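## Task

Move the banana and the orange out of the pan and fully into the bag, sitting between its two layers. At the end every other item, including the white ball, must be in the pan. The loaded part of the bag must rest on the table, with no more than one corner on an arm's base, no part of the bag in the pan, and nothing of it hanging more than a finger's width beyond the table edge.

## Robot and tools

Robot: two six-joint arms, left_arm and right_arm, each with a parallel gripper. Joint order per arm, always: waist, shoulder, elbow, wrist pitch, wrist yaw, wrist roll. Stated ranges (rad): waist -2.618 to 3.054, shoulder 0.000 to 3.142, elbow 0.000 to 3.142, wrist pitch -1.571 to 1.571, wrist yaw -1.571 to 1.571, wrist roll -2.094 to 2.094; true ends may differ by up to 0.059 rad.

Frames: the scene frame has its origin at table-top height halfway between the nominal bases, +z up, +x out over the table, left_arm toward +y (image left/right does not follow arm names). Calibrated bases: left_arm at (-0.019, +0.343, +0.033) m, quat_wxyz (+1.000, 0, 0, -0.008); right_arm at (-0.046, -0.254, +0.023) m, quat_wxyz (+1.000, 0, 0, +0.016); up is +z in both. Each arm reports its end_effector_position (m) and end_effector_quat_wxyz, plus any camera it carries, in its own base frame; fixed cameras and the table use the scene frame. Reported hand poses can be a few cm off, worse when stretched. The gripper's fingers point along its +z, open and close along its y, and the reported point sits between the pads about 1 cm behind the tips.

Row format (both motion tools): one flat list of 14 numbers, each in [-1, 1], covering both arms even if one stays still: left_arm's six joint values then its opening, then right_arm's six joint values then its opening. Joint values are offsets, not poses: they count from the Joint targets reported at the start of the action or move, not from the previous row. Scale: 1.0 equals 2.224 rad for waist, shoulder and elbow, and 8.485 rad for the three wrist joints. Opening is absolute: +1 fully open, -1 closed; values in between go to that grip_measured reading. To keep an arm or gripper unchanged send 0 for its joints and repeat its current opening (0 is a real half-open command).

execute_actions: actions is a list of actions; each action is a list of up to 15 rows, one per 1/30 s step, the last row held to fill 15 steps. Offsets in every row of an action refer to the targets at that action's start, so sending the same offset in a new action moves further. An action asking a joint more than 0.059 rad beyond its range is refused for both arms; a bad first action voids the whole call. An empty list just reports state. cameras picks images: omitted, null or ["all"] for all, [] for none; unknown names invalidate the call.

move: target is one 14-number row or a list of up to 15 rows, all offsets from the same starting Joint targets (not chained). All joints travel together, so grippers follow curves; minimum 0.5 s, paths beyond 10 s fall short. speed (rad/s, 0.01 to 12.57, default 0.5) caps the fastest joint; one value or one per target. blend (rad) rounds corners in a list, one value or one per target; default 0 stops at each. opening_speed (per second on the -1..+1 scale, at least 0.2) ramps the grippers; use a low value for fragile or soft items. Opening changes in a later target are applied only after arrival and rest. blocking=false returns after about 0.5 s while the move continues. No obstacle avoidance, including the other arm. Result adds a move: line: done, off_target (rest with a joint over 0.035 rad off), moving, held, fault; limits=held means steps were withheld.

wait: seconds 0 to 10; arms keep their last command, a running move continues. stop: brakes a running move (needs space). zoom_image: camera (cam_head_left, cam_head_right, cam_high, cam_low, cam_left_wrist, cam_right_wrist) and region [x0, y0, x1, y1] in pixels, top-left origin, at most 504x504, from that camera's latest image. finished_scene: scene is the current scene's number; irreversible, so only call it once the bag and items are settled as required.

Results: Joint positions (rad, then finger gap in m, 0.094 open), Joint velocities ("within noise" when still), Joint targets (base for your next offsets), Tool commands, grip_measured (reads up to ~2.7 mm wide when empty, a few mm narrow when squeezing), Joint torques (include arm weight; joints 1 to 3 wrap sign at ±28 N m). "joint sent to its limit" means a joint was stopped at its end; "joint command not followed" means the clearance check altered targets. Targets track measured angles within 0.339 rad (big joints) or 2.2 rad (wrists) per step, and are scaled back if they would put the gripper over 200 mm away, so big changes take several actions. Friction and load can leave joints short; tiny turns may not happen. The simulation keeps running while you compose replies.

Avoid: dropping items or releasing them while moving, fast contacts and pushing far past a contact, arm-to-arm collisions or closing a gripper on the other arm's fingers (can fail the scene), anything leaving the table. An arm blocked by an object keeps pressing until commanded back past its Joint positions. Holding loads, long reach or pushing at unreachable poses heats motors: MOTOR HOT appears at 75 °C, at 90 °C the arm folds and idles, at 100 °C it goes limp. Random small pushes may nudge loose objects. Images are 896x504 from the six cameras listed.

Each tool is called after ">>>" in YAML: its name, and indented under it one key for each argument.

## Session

>>> execute_actions:
  actions: []

Scene clock: 0.00 s.
left_arm: end_effector_position=(+0.3944, +0.0308, +0.0949) grip_measured=+1.000 end_effector_quat_wxyz=(+0.587, -0.050, +0.806, +0.059) | right_arm: end_effector_position=(+0.3969, +0.0123, +0.0815) grip_measured=+1.000 end_effector_quat_wxyz=(+0.550, -0.013, +0.835, -0.014)
Joint positions: left_arm=[0.018 1.567 0.361 0.893 -0.137 -0.006 0.094] | right_arm=[0.058 1.557 0.408 0.741 0.063 -0.014 0.094]
Joint velocities: within noise
Joint torques (N m): no reading
Heat: left arm: 25 °C; right arm: 27 °C.
Joint targets: left_arm=[0.018 1.563 0.365 0.889 -0.137 -0.006] | right_arm=[0.058 1.547 0.419 0.755 0.063 -0.014]
Tool commands: left_gripper/opening=+1.0 right_gripper/opening=+1.0

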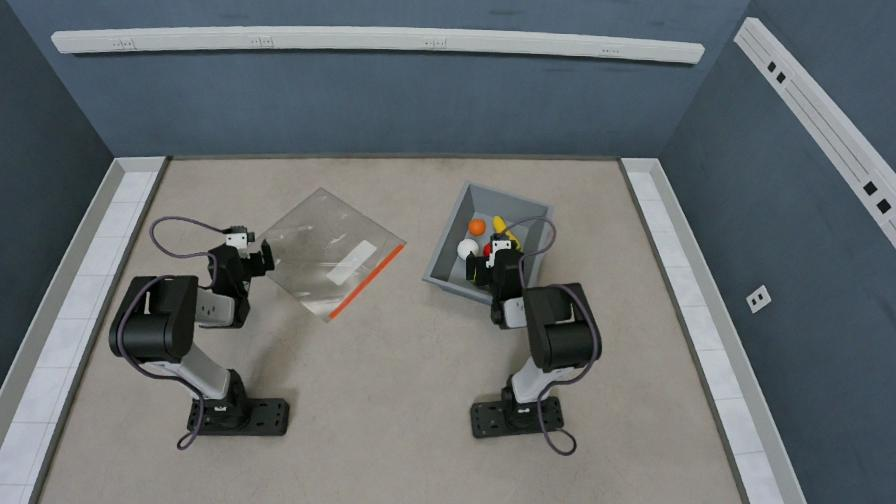

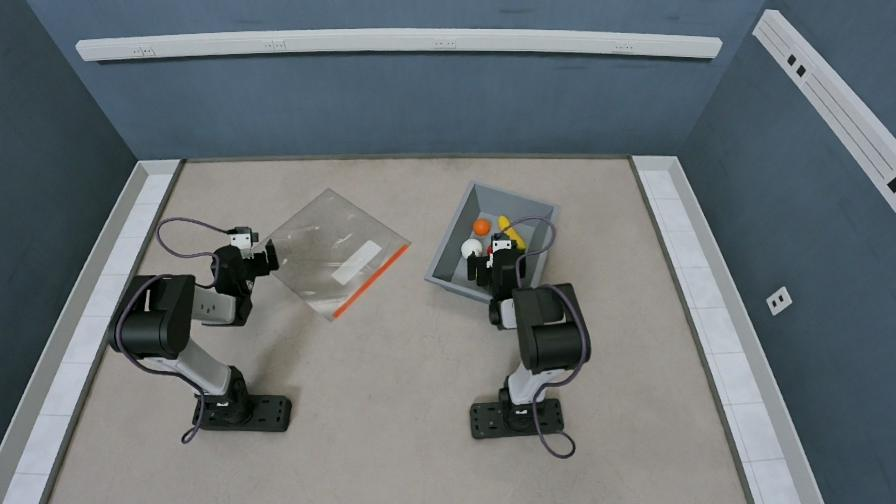

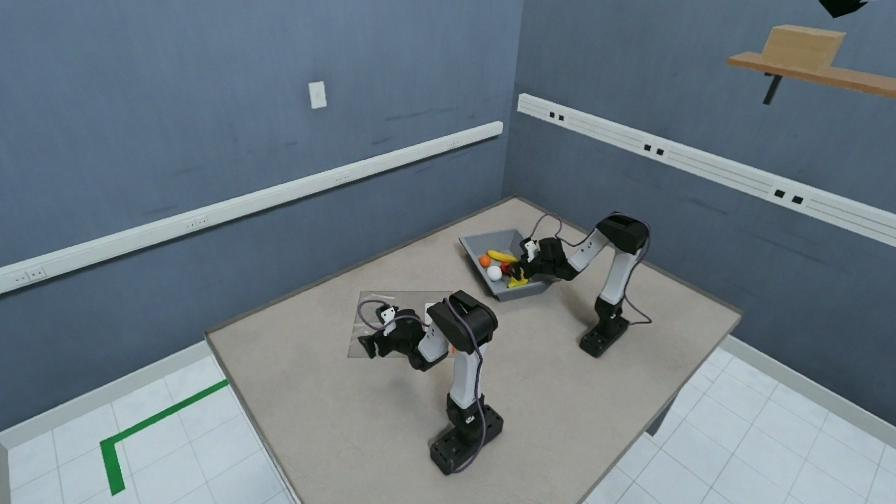

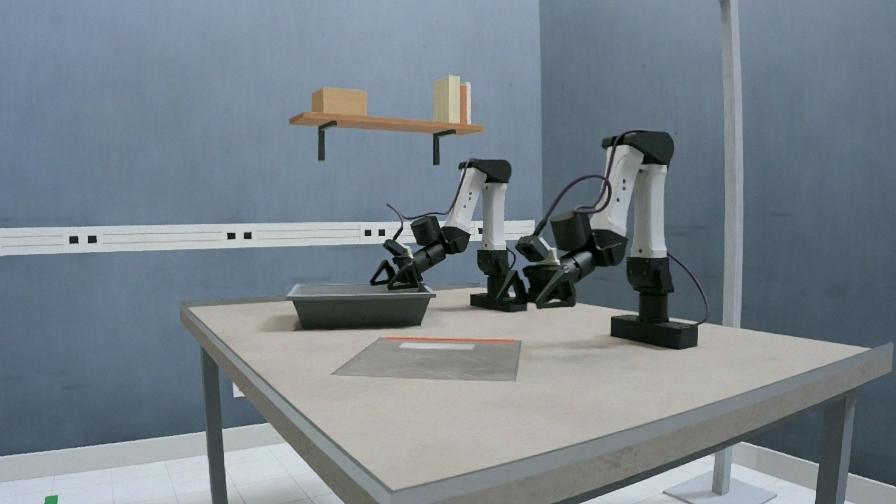

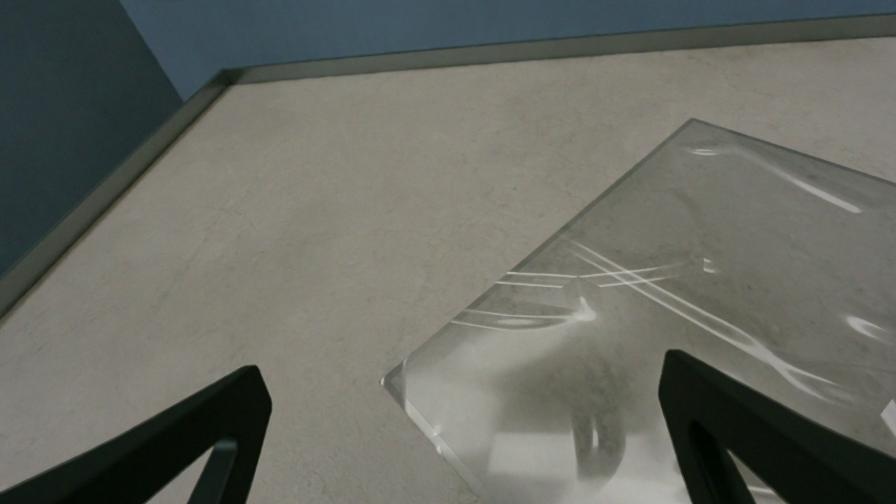

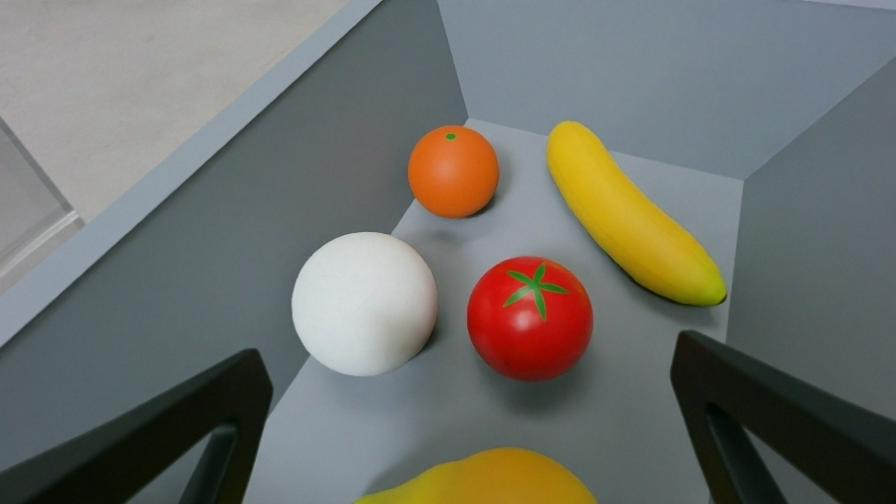

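>>> move:
  target:
    - [-0.3129,0.0773,0.2879,-0.1484,0.0161,0.0007,-1,0,-0.2,0,0,-0.0074,0.0016,1]
  speed: 0.7
  cameras: ["cam_left_wrist","cam_head_left"]

Scene clock: 4.37 s.
left_arm: end_effector_position=(+0.3097, -0.2454, +0.0379) grip_measured=-0.985 end_effector_quat_wxyz=(+0.228, +0.318, +0.918, -0.073) | right_arm: end_effector_position=(+0.3748, +0.0201, +0.2441) grip_measured=+1.000 end_effector_quat_wxyz=(+0.718, -0.020, +0.696, +0.014)
Joint positions: left_arm=[-0.677 1.717 0.986 -0.356 -0.015 -0.006 0.001] | right_arm=[0.058 1.119 0.408 0.741 0.01 -0.008 0.094]
Joint velocities: within noise
Joint torques (N m): left_arm=[0.16 -6.28 9.14 1.27 0.14 0] | right_arm=[0.02 -4.52 8.03 2.06 -0.13 0.12]
Heat: left arm: 27 °C; right arm: 28 °C.
Joint targets: left_arm=[-0.678 1.735 1.006 -0.371 0.000 0.000] | right_arm=[0.058 1.102 0.419 0.755 0.000 -0.001]
move: done
Images, in order (width x height): cam_head_left 896x504, cam_left_wrist 896x504.

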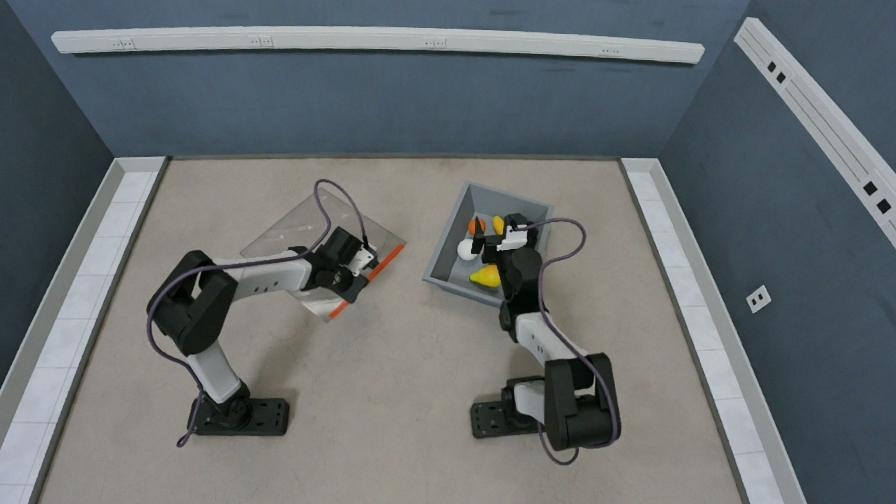

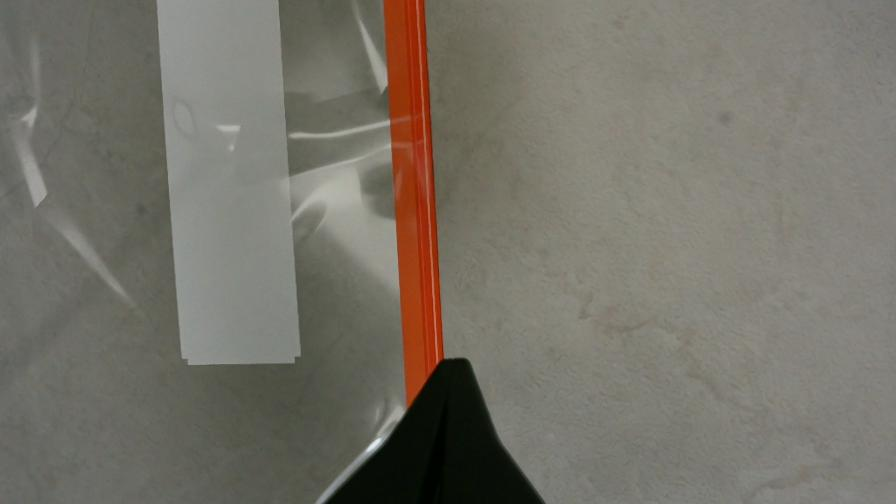

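>>> move:
  target:
    - [0.0441,-0.0166,-0.0403,0.0062,0,0,-1,0,0,0,0,0,0,1]
    - [0.0441,0.0567,-0.0805,0.0318,0,0,-1,0,0,0,0,0,0,1]
  speed: 0.3
  cameras: ["cam_left_wrist","cam_head_left"]

Scene clock: 6.90 s.
left_arm: end_effector_position=(+0.3286, -0.2130, -0.0150) grip_measured=-0.985 end_effector_quat_wxyz=(+0.241, +0.273, +0.929, -0.066) | right_arm: end_effector_position=(+0.3748, +0.0202, +0.2441) grip_measured=+1.000 end_effector_quat_wxyz=(+0.718, -0.020, +0.696, +0.015)
Joint positions: left_arm=[-0.581 1.822 0.847 -0.092 -0.013 -0.006 0.001] | right_arm=[0.058 1.119 0.408 0.741 0.009 -0.008 0.094]
Joint velocities: within noise
Joint torques (N m): left_arm=[0.36 -4.71 4.38 1.4 0.12 0.01] | right_arm=[0.03 -4.52 8.03 2.06 -0.12 0.11]
Heat: left arm: 27 °C; right arm: 28 °C.
Joint targets: left_arm=[-0.579 1.861 0.827 -0.101 -0.001 0.000] | right_arm=[0.058 1.102 0.419 0.755 0.000 -0.001]
move: off_target (left_arm); left_arm: the shoulder is farthest, 0.040 rad from its target
Images, in order (width x height): cam_head_left 896x504, cam_left_wrist 896x504.

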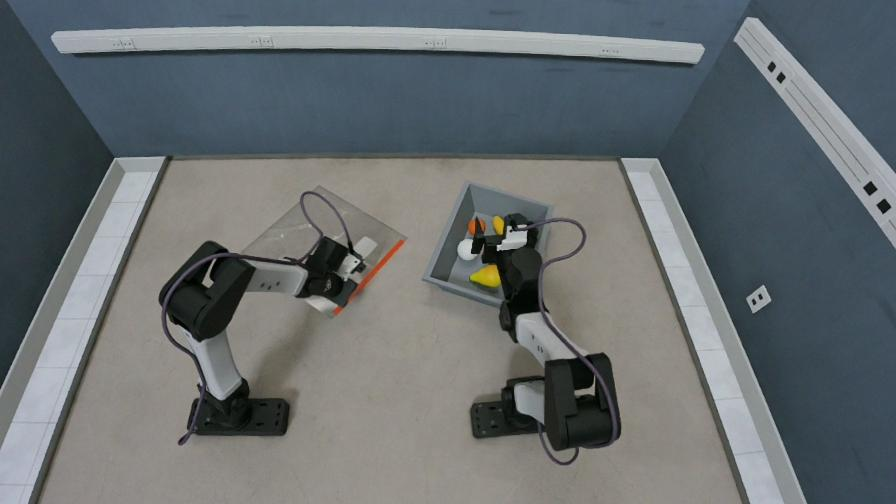

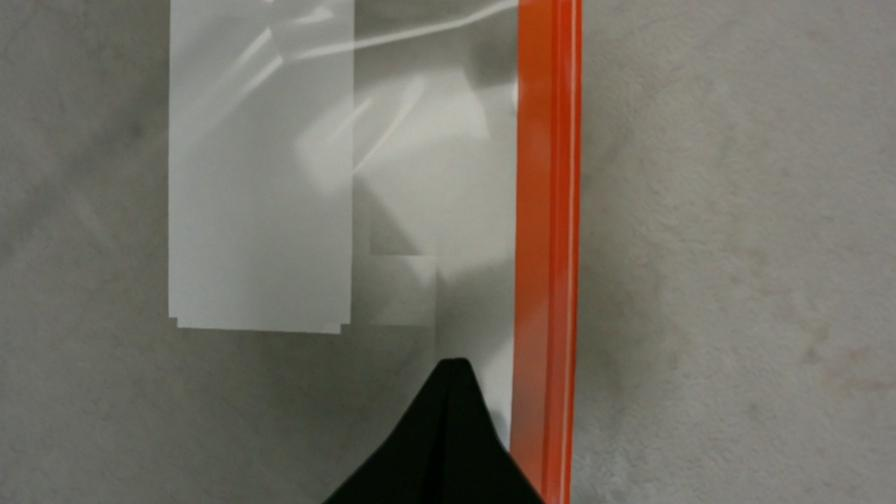

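>>> move:
  target:
    - [0.0116,-0.0648,-0.0834,0.0046,0,0,-1,0,0,0,0,0,0,1]
    - [0.0269,-0.1372,-0.1609,0.0054,0,0,-1,0,0,0,0,0,0,1]
  speed: 0.25
  blend: 0.02
  cameras: ["cam_left_wrist","cam_head_left","cam_low"]

>>> zoom_image:
  camera: "cam_head_left"
  region: [230, 180, 430, 340]

Scene clock: 8.93 s.
left_arm: end_effector_position=(+0.2732, -0.1573, -0.0162) grip_measured=-0.985 end_effector_quat_wxyz=(+0.260, +0.247, +0.931, -0.066) | right_arm: end_effector_position=(+0.3748, +0.0202, +0.2441) grip_measured=+1.000 end_effector_quat_wxyz=(+0.718, -0.020, +0.696, +0.015)
Joint positions: left_arm=[-0.528 1.551 0.499 0.024 -0.011 -0.006 0.001] | right_arm=[0.058 1.119 0.408 0.741 0.009 -0.008 0.094]
Joint velocities: within noise
Joint torques (N m): left_arm=[0.85 -4.75 3.11 0.7 0.1 0.01] | right_arm=[0.05 -4.52 8.03 2.06 -0.11 0.12]
Heat: left arm: 27 °C; right arm: 28 °C.
Joint targets: left_arm=[-0.520 1.556 0.469 -0.055 0.000 0.000] | right_arm=[0.058 1.102 0.419 0.755 0.000 -0.001]
move: off_target (left_arm); left_arm: the wrist pitch is farthest, 0.079 rad from its target
Images, in order (width x height): cam_head_left 896x504, cam_low 896x504, cam_left_wrist 896x504.

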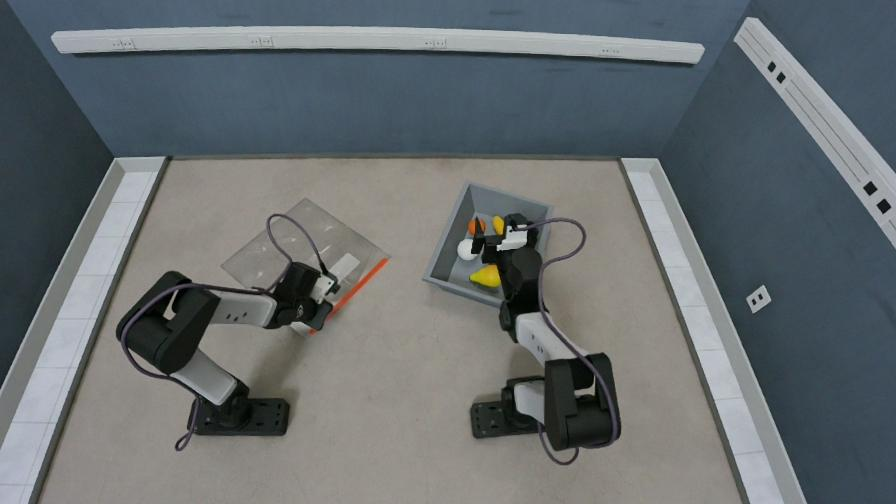

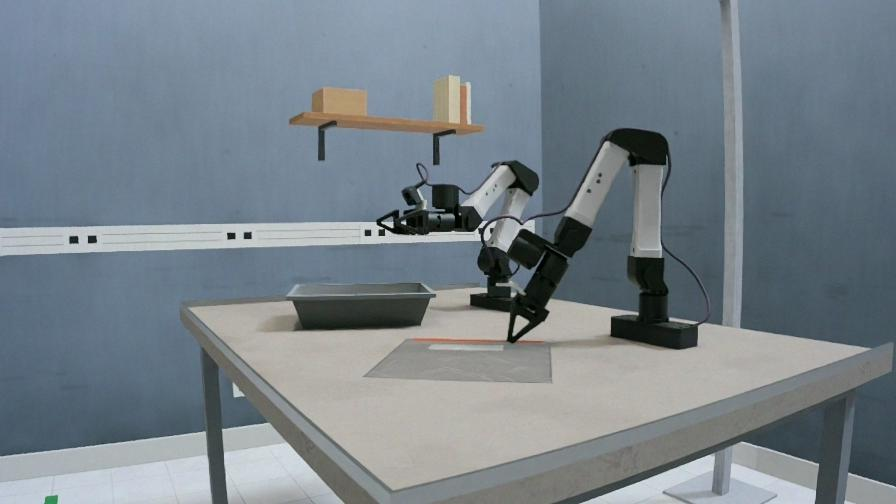

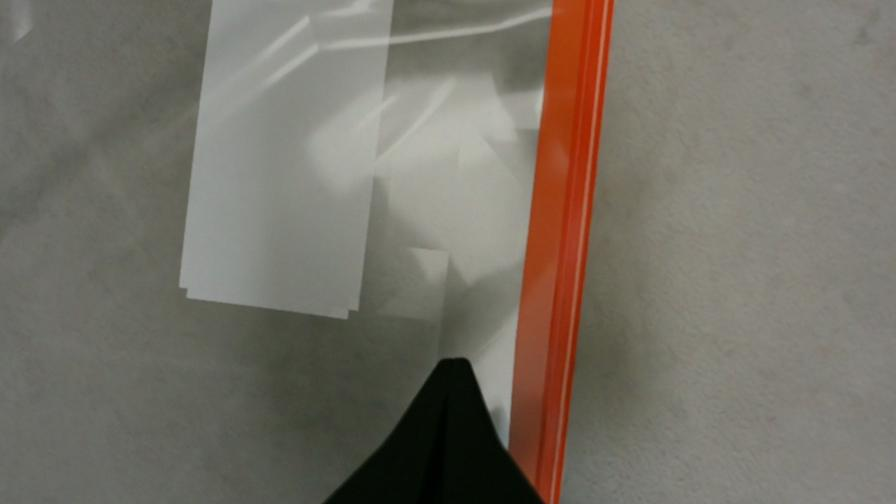

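Scaled by 2.520 from the camera's 896x504 image, which has a finer 1280x720 frame.

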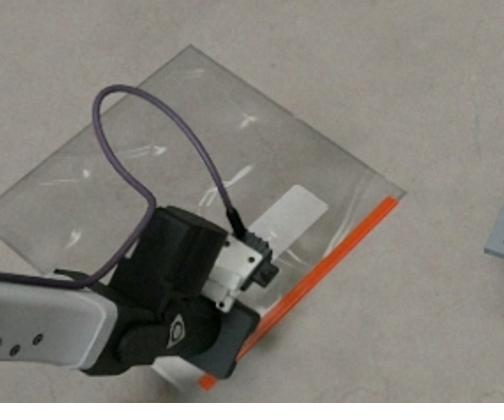

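>>> move:
  target:
    - [0,0,0,0,0,0,-1,0.25,0,0,0,0,0.1852,-0.4]
    - [0,0,0,0,0,0,-1,0.3345,0.2678,-0.0066,-0.0073,0,0.1852,-0.4]
  speed: 0.8
  cameras: ["cam_left_wrist","cam_head_left","cam_right_wrist"]

Scene clock: 13.33 s.
left_arm: end_effector_position=(+0.2732, -0.1573, -0.0162) grip_measured=-0.985 end_effector_quat_wxyz=(+0.260, +0.247, +0.931, -0.066) | right_arm: end_effector_position=(+0.2661, +0.2704, +0.0162) grip_measured=-0.399 end_effector_quat_wxyz=(+0.178, +0.334, +0.821, +0.427)
Joint positions: left_arm=[-0.528 1.551 0.499 0.024 -0.011 -0.006 0.001] | right_arm=[0.796 1.692 0.403 0.68 0.006 1.565 0.028]
Joint velocities: within noise
Joint torques (N m): left_arm=[0.87 -4.78 3.12 0.7 0.1 0.01] | right_arm=[0.64 -4.98 4.6 1.83 -0.04 0.06]
Heat: left arm: 27 °C; right arm: 28 °C.
Joint targets: left_arm=[-0.520 1.556 0.469 -0.055 0.000 0.000] | right_arm=[0.802 1.698 0.404 0.693 0.000 1.571]
move: off_target (left_arm); left_arm: the wrist pitch is farthest, 0.079 rad from its target
Images, in order (width x height): cam_head_left 896x504, cam_left_wrist 896x504, cam_right_wrist 896x504.

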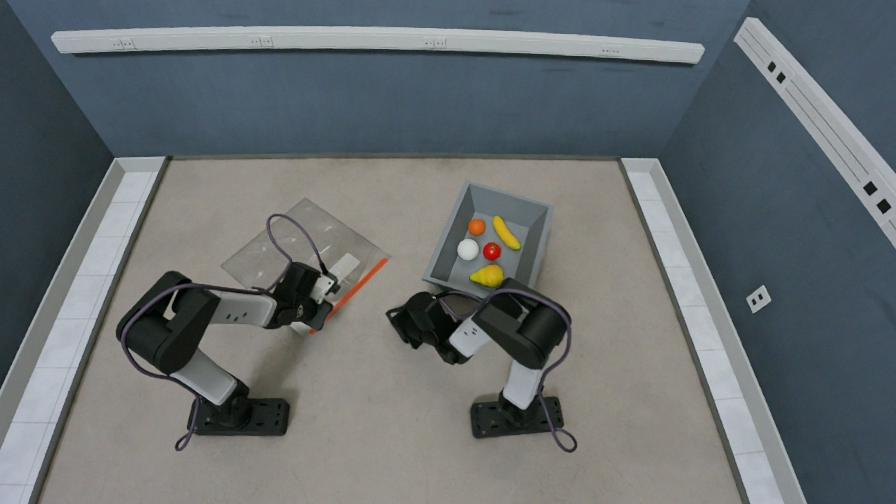

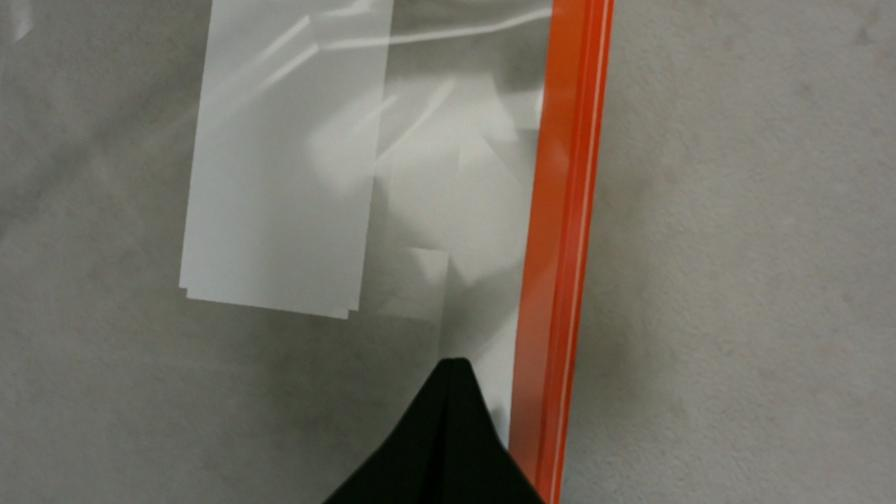

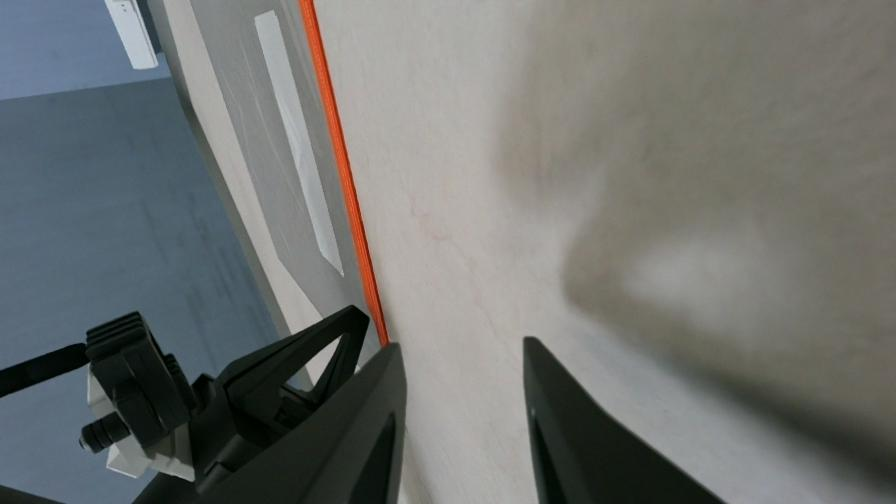

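>>> move:
  target:
    - [0,-0.05,0,0,0,0,-1,0,0,0,0,0,0,-0.4]
    - [-0.0517,0.04,0.1116,-0.0024,0,0,-1,0,0,0,0,0,0,-0.4]
    - [-0.0517,0.1007,0.1116,-0.0024,0,0,-1,0,0,0,0,0,0,-0.4]
    - [0.0216,0.121,0.137,-0.0038,0,0,-1,0,0,0,0,0,0,-0.4]
  speed: 0.3
  cameras: ["cam_left_wrist","cam_head_left","cam_right_wrist"]

>>> zoom_image:
  camera: "cam_head_left"
  region: [230, 180, 430, 340]

Scene clock: 16.93 s.
left_arm: end_effector_position=(+0.3365, -0.1811, -0.0155) grip_measured=-0.985 end_effector_quat_wxyz=(+0.252, +0.231, +0.937, -0.073) | right_arm: end_effector_position=(+0.2661, +0.2704, +0.0162) grip_measured=-0.399 end_effector_quat_wxyz=(+0.178, +0.334, +0.821, +0.427)
Joint positions: left_arm=[-0.485 1.785 0.778 -0.034 0.02 -0.006 0.001] | right_arm=[0.796 1.692 0.403 0.68 0.006 1.565 0.028]
Joint velocities: within noise
Joint torques (N m): left_arm=[1.21 -4.27 5.78 0.95 -0.18 0.01] | right_arm=[0.62 -5.09 4.67 1.83 -0.05 0.06]
Heat: left arm: 27 °C; right arm: 28 °C.
Joint targets: left_arm=[-0.472 1.825 0.774 -0.087 0.000 0.000] | right_arm=[0.802 1.698 0.404 0.693 0.000 1.570]
move: off_target (left_arm); left_arm: the wrist pitch is farthest, 0.053 rad from its target
Images, in order (width x height): cam_head_left 896x504, cam_left_wrist 896x504, cam_right_wrist 896x504.

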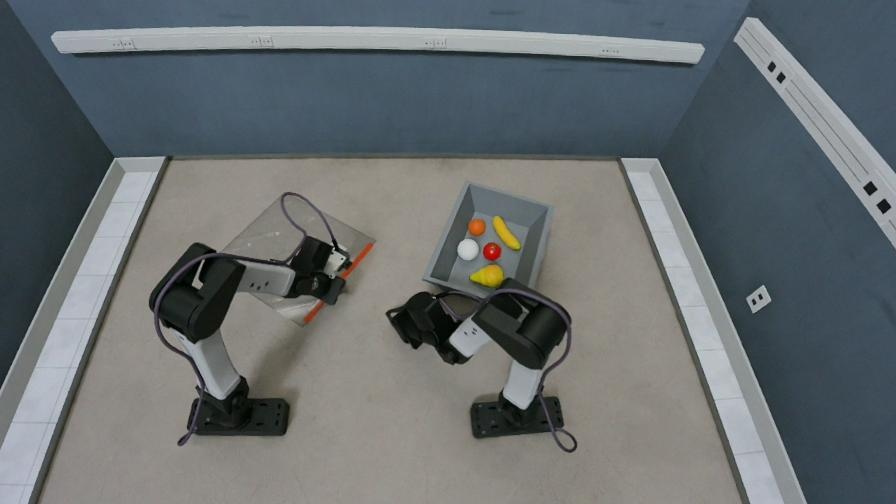

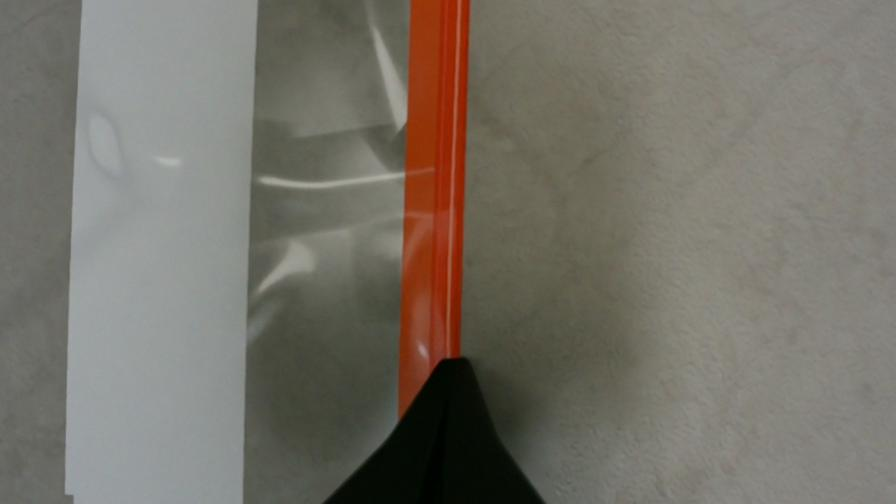

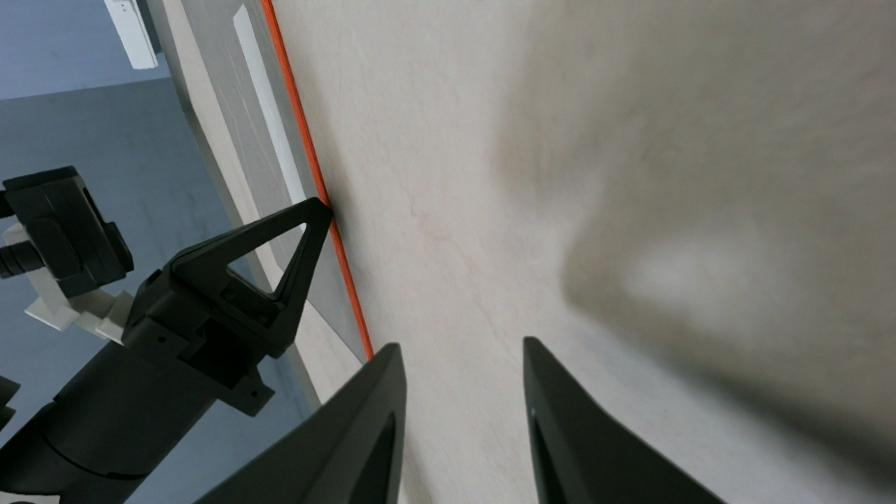

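Scaled by 2.520 from the camera's 896x504 image, which has a finer 1280x720 frame.

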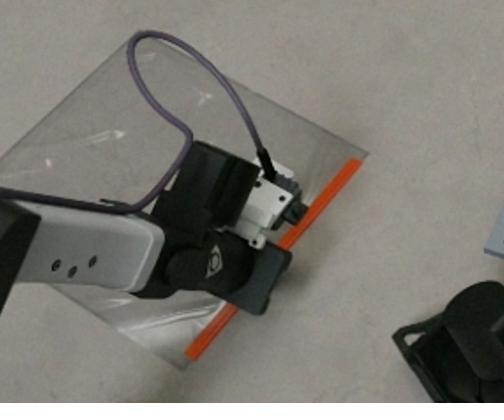

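>>> move:
  target:
    - [0,-0.05,0,0,0,0,-1,0,0,0,0,0,0,-0.4]
    - [-0.0296,-0.0112,0.0828,-0.0245,0,0,-1,0,0,0,0,0,0,-0.4]
    - [-0.0296,0.0486,0.0828,-0.0245,0,0,-1,0,0,0,0,0,0,-0.4]
    - [-0.0183,-0.0225,-0.0109,-0.0191,0,0,-1,0,0,0,0,0,0,-0.4]
    - [-0.0032,-0.0985,-0.096,-0.0179,0,0,-1,0,0,0,0,0,0,-0.4]
  speed: 0.3
  cameras: ["cam_left_wrist","cam_head_left","cam_right_wrist"]

>>> zoom_image:
  camera: "cam_head_left"
  region: [230, 180, 430, 340]

Scene clock: 22.00 s.
left_arm: end_effector_position=(+0.2758, -0.1489, -0.0180) grip_measured=-0.985 end_effector_quat_wxyz=(+0.208, +0.234, +0.948, -0.060) | right_arm: end_effector_position=(+0.2661, +0.2704, +0.0162) grip_measured=-0.399 end_effector_quat_wxyz=(+0.178, +0.334, +0.821, +0.427)
Joint positions: left_arm=[-0.487 1.592 0.597 -0.14 0.014 -0.006 0.001] | right_arm=[0.796 1.692 0.403 0.68 0.006 1.565 0.028]
Joint velocities: within noise
Joint torques (N m): left_arm=[0.87 -4.42 2.54 0.28 -0.12 0.01] | right_arm=[0.64 -5.14 4.7 1.84 -0.05 0.06]
Heat: left arm: 27 °C; right arm: 29 °C.
Joint targets: left_arm=[-0.479 1.606 0.560 -0.239 0.000 0.000] | right_arm=[0.802 1.698 0.404 0.693 0.000 1.570]
move: off_target (left_arm); left_arm: the wrist pitch is farthest, 0.099 rad from its target
Images, in order (width x height): cam_head_left 896x504, cam_left_wrist 896x504, cam_right_wrist 896x504.

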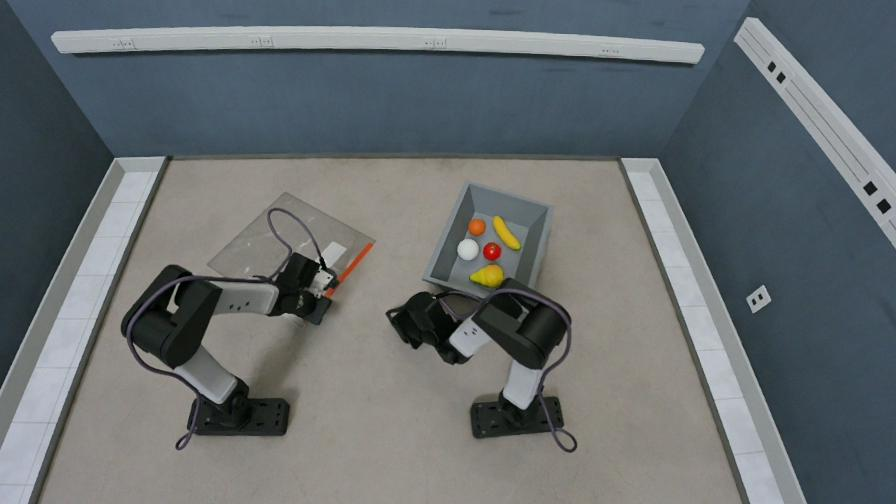

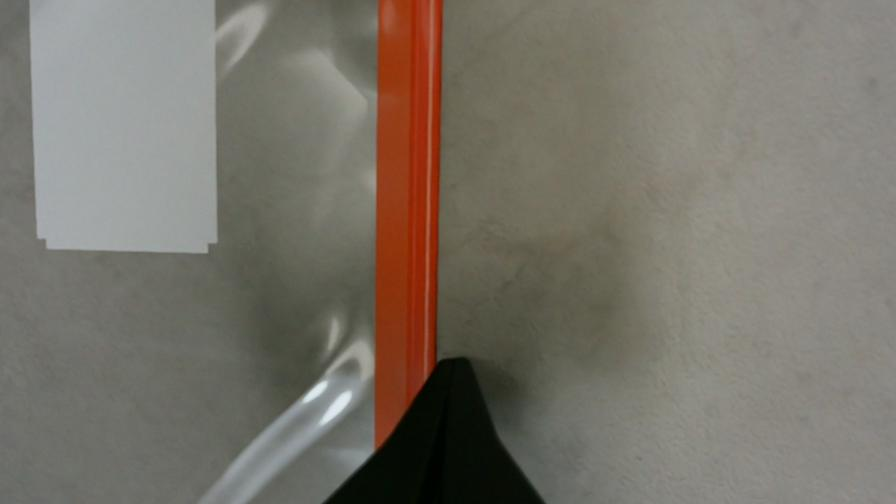

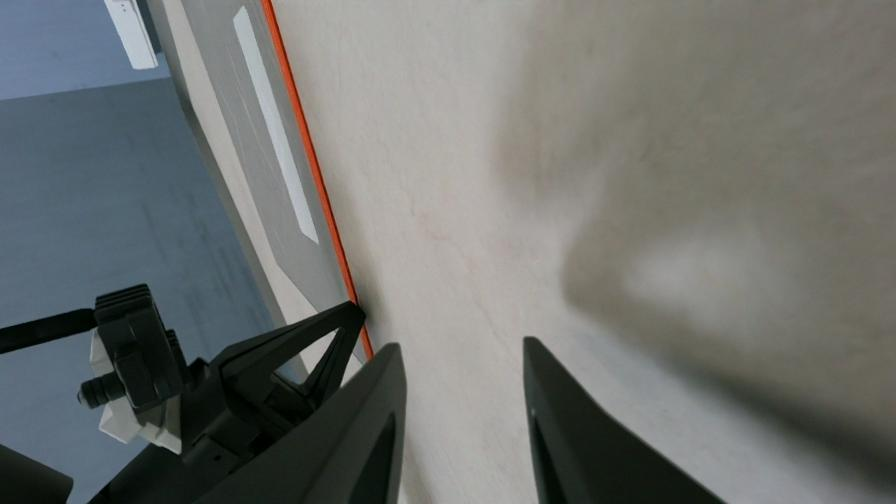

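Scaled by 2.520 from the camera's 896x504 image, which has a finer 1280x720 frame.

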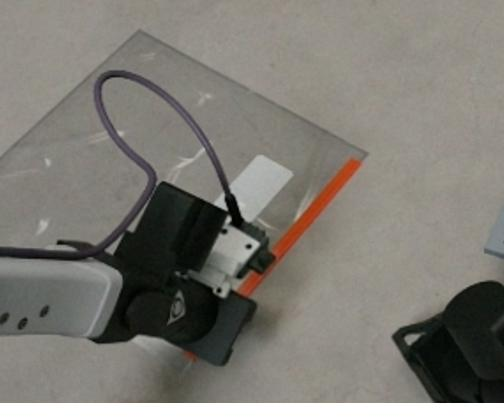

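>>> zoom_image:
  camera: "cam_right_wrist"
  region: [200, 200, 460, 400]

>>> zoom_image:
  camera: "cam_left_wrist"
  region: [150, 200, 550, 504]

Scaled by 1.938 from the camera's 896x504 image, which has a finer 1280x720 frame.

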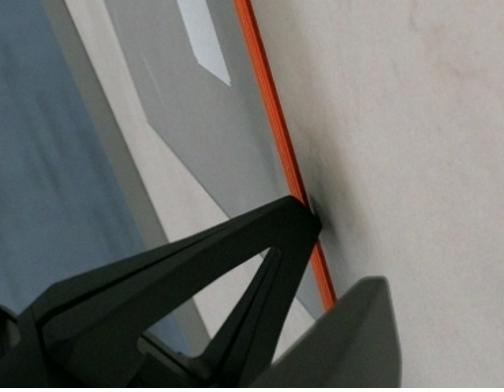

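Scaled by 1.260 from the camera's 896x504 image, which has a finer 1280x720 frame.

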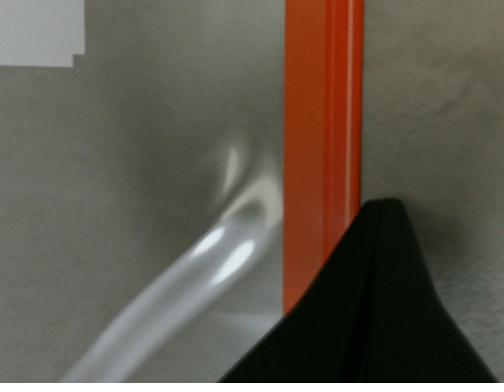

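>>> move:
  target:
    - [0,-0.06,0,0,0,0,-1,0,0,0,0,0,0,-0.4]
    - [0.0355,0.0905,0.2553,-0.045,0,-0.1852,0.05,0,0,0,0,0,0,-0.4]
  speed: 0.6
  cameras: ["cam_left_wrist","cam_head_left","cam_right_wrist"]

Scene clock: 28.37 s.
left_arm: end_effector_position=(+0.3421, -0.1498, +0.0269) grip_measured=+0.048 end_effector_quat_wxyz=(+0.072, -0.539, +0.830, -0.120) | right_arm: end_effector_position=(+0.2661, +0.2704, +0.0162) grip_measured=-0.399 end_effector_quat_wxyz=(+0.178, +0.334, +0.821, +0.427)
Joint positions: left_arm=[-0.406 1.79 1.108 -0.608 0.014 -1.561 0.049] | right_arm=[0.796 1.692 0.403 0.68 0.006 1.565 0.028]
Joint velocities: within noise
Joint torques (N m): left_arm=[0.75 -6.72 8.9 0.83 -0.19 -0.13] | right_arm=[0.66 -5.11 4.67 1.84 -0.05 0.06]
Heat: left arm: 27 °C; right arm: 29 °C.
Joint targets: left_arm=[-0.400 1.807 1.128 -0.621 0.000 -1.572] | right_arm=[0.802 1.698 0.404 0.693 0.000 1.570]
move: done
Images, in order (width x height): cam_head_left 896x504, cam_left_wrist 896x504, cam_right_wrist 896x504.

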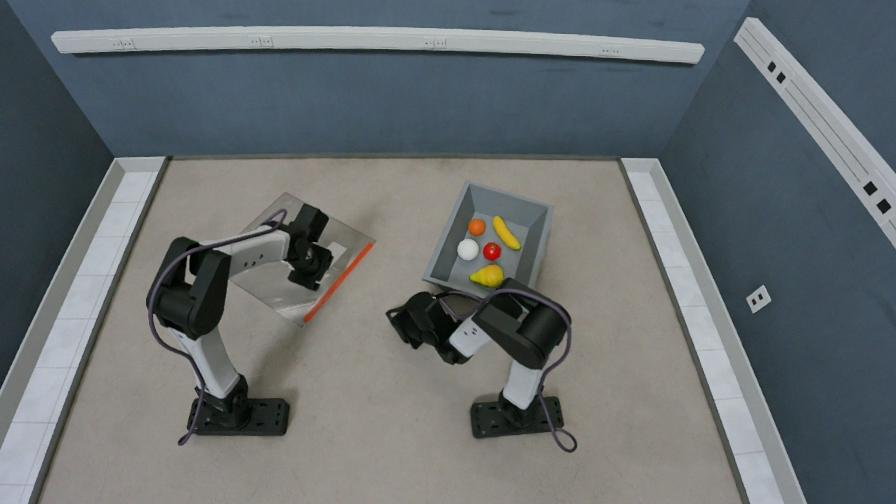

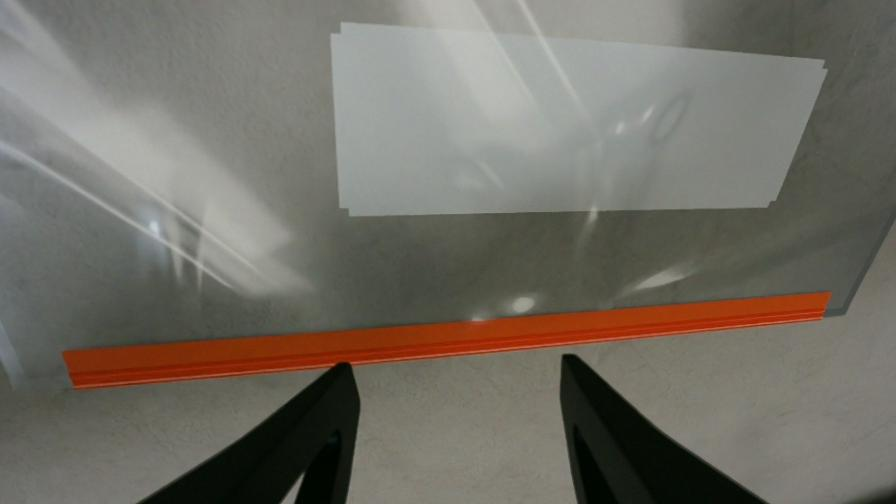

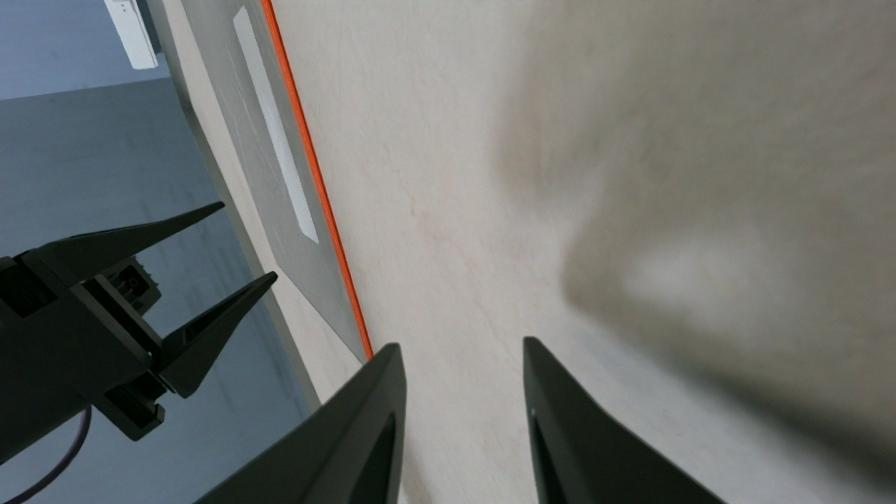

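>>> move:
  target:
    - [0.0601,0.0202,-0.0193,0.0104,0,0,0.05,0,0,0,0,0,0,-0.4]
  speed: 0.4
  cameras: ["cam_left_wrist","cam_head_left","cam_right_wrist"]

Scene clock: 30.00 s.
left_arm: end_effector_position=(+0.3658, -0.1022, +0.0105) grip_measured=+0.048 end_effector_quat_wxyz=(+0.082, -0.596, +0.790, -0.116) | right_arm: end_effector_position=(+0.2661, +0.2704, +0.0162) grip_measured=-0.399 end_effector_quat_wxyz=(+0.178, +0.334, +0.821, +0.427)
Joint positions: left_arm=[-0.267 1.838 1.094 -0.542 0.012 -1.561 0.049] | right_arm=[0.796 1.692 0.403 0.68 0.006 1.565 0.028]
Joint velocities: within noise
Joint torques (N m): left_arm=[0.27 -7.16 5.83 1.1 -0.16 -0.12] | right_arm=[0.65 -5.12 4.68 1.84 -0.05 0.06]
Heat: left arm: 27 °C; right arm: 29 °C.
Joint targets: left_arm=[-0.266 1.853 1.085 -0.532 0.000 -1.572] | right_arm=[0.802 1.698 0.404 0.693 0.000 1.570]
move: done
Images, in order (width x height): cam_head_left 896x504, cam_left_wrist 896x504, cam_right_wrist 896x504.

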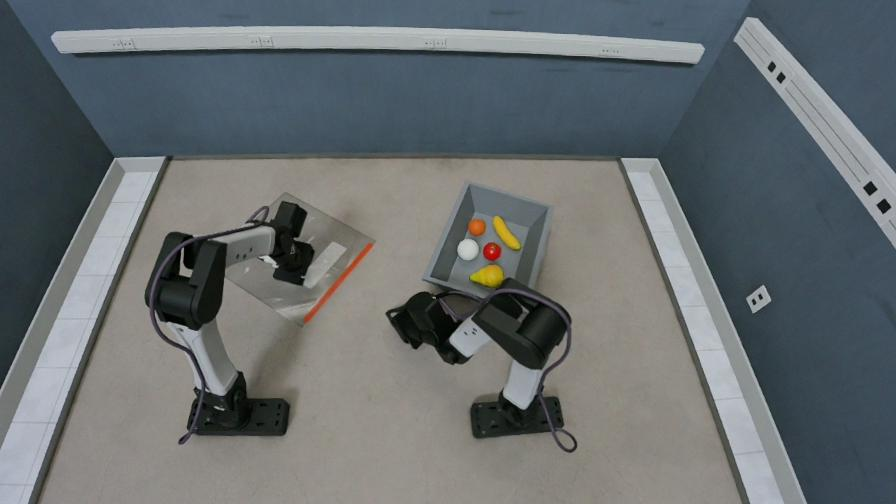

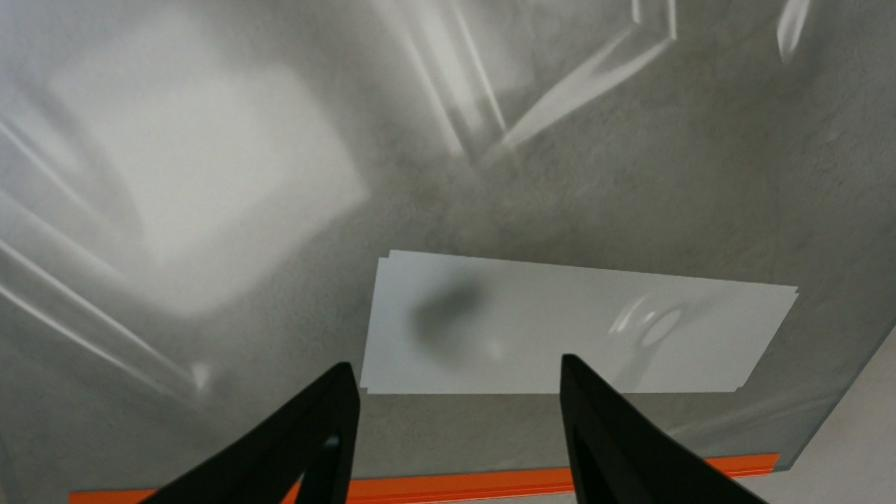

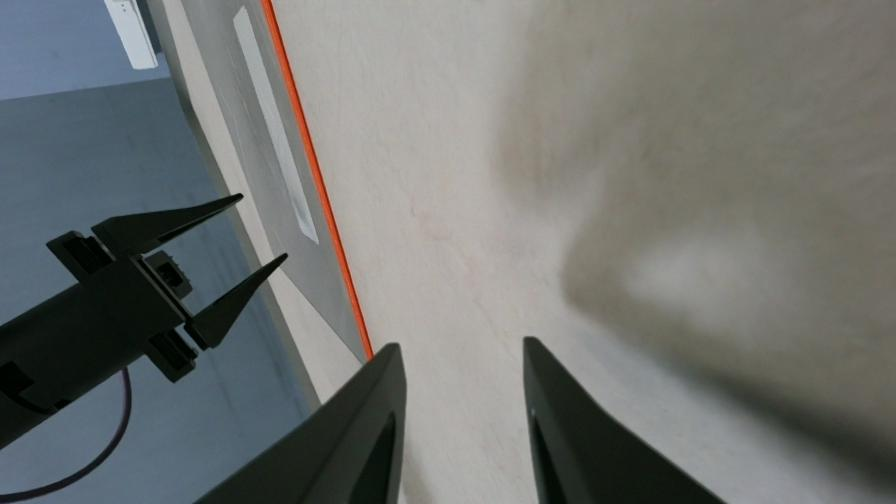

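>>> move:
  target:
    - [-0.0375,0,0,0,0,0,0.05,0,0,0,0,0,0,-0.4]
    - [-0.0375,0.0325,-0.0257,0.0137,0,0,0.05,0,0,0,0,0,0,-0.4]
  speed: 0.3
  cameras: ["cam_left_wrist","cam_right_wrist"]

Scene clock: 31.40 s.
left_arm: end_effector_position=(+0.3550, -0.1314, -0.0113) grip_measured=+0.049 end_effector_quat_wxyz=(+0.076, -0.563, +0.814, -0.116) | right_arm: end_effector_position=(+0.2661, +0.2704, +0.0162) grip_measured=-0.399 end_effector_quat_wxyz=(+0.178, +0.334, +0.821, +0.427)
Joint positions: left_arm=[-0.35 1.883 1.056 -0.466 0.011 -1.562 0.049] | right_arm=[0.796 1.692 0.403 0.68 0.006 1.565 0.028]
Joint velocities: within noise
Joint torques (N m): left_arm=[0.23 -5.2 3.7 1.53 -0.15 -0.12] | right_arm=[0.62 -5.12 4.68 1.84 -0.04 0.05]
Heat: left arm: 28 °C; right arm: 29 °C.
Joint targets: left_arm=[-0.350 1.925 1.028 -0.416 0.000 -1.572] | right_arm=[0.802 1.698 0.404 0.693 0.000 1.570]
move: off_target (left_arm); left_arm: the wrist pitch is farthest, 0.051 rad from its target
Images, in order (width x height): cam_left_wrist 896x504, cam_right_wrist 896x504.

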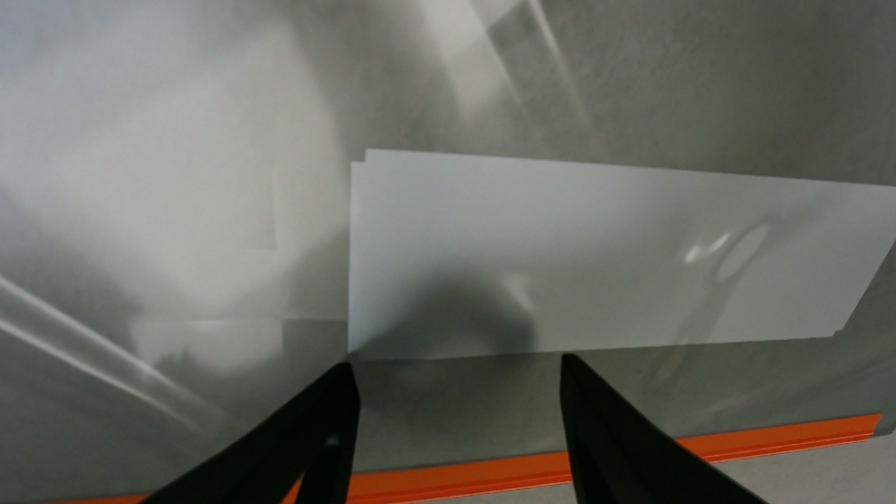

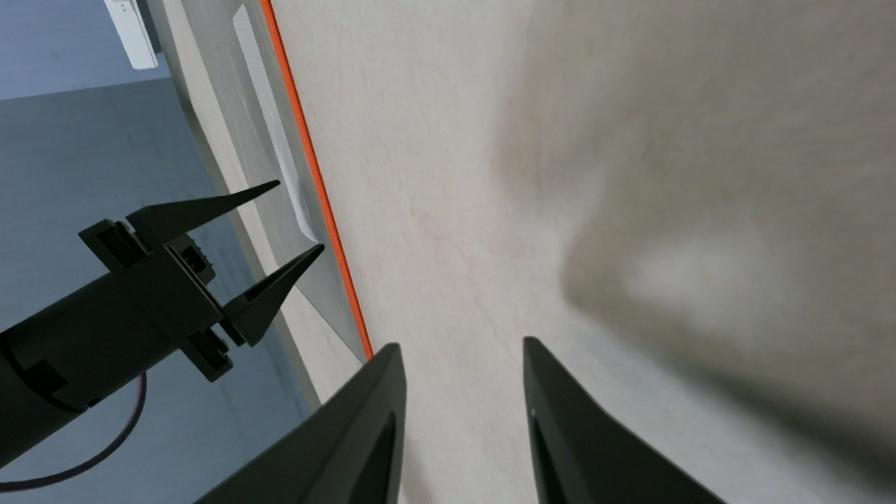

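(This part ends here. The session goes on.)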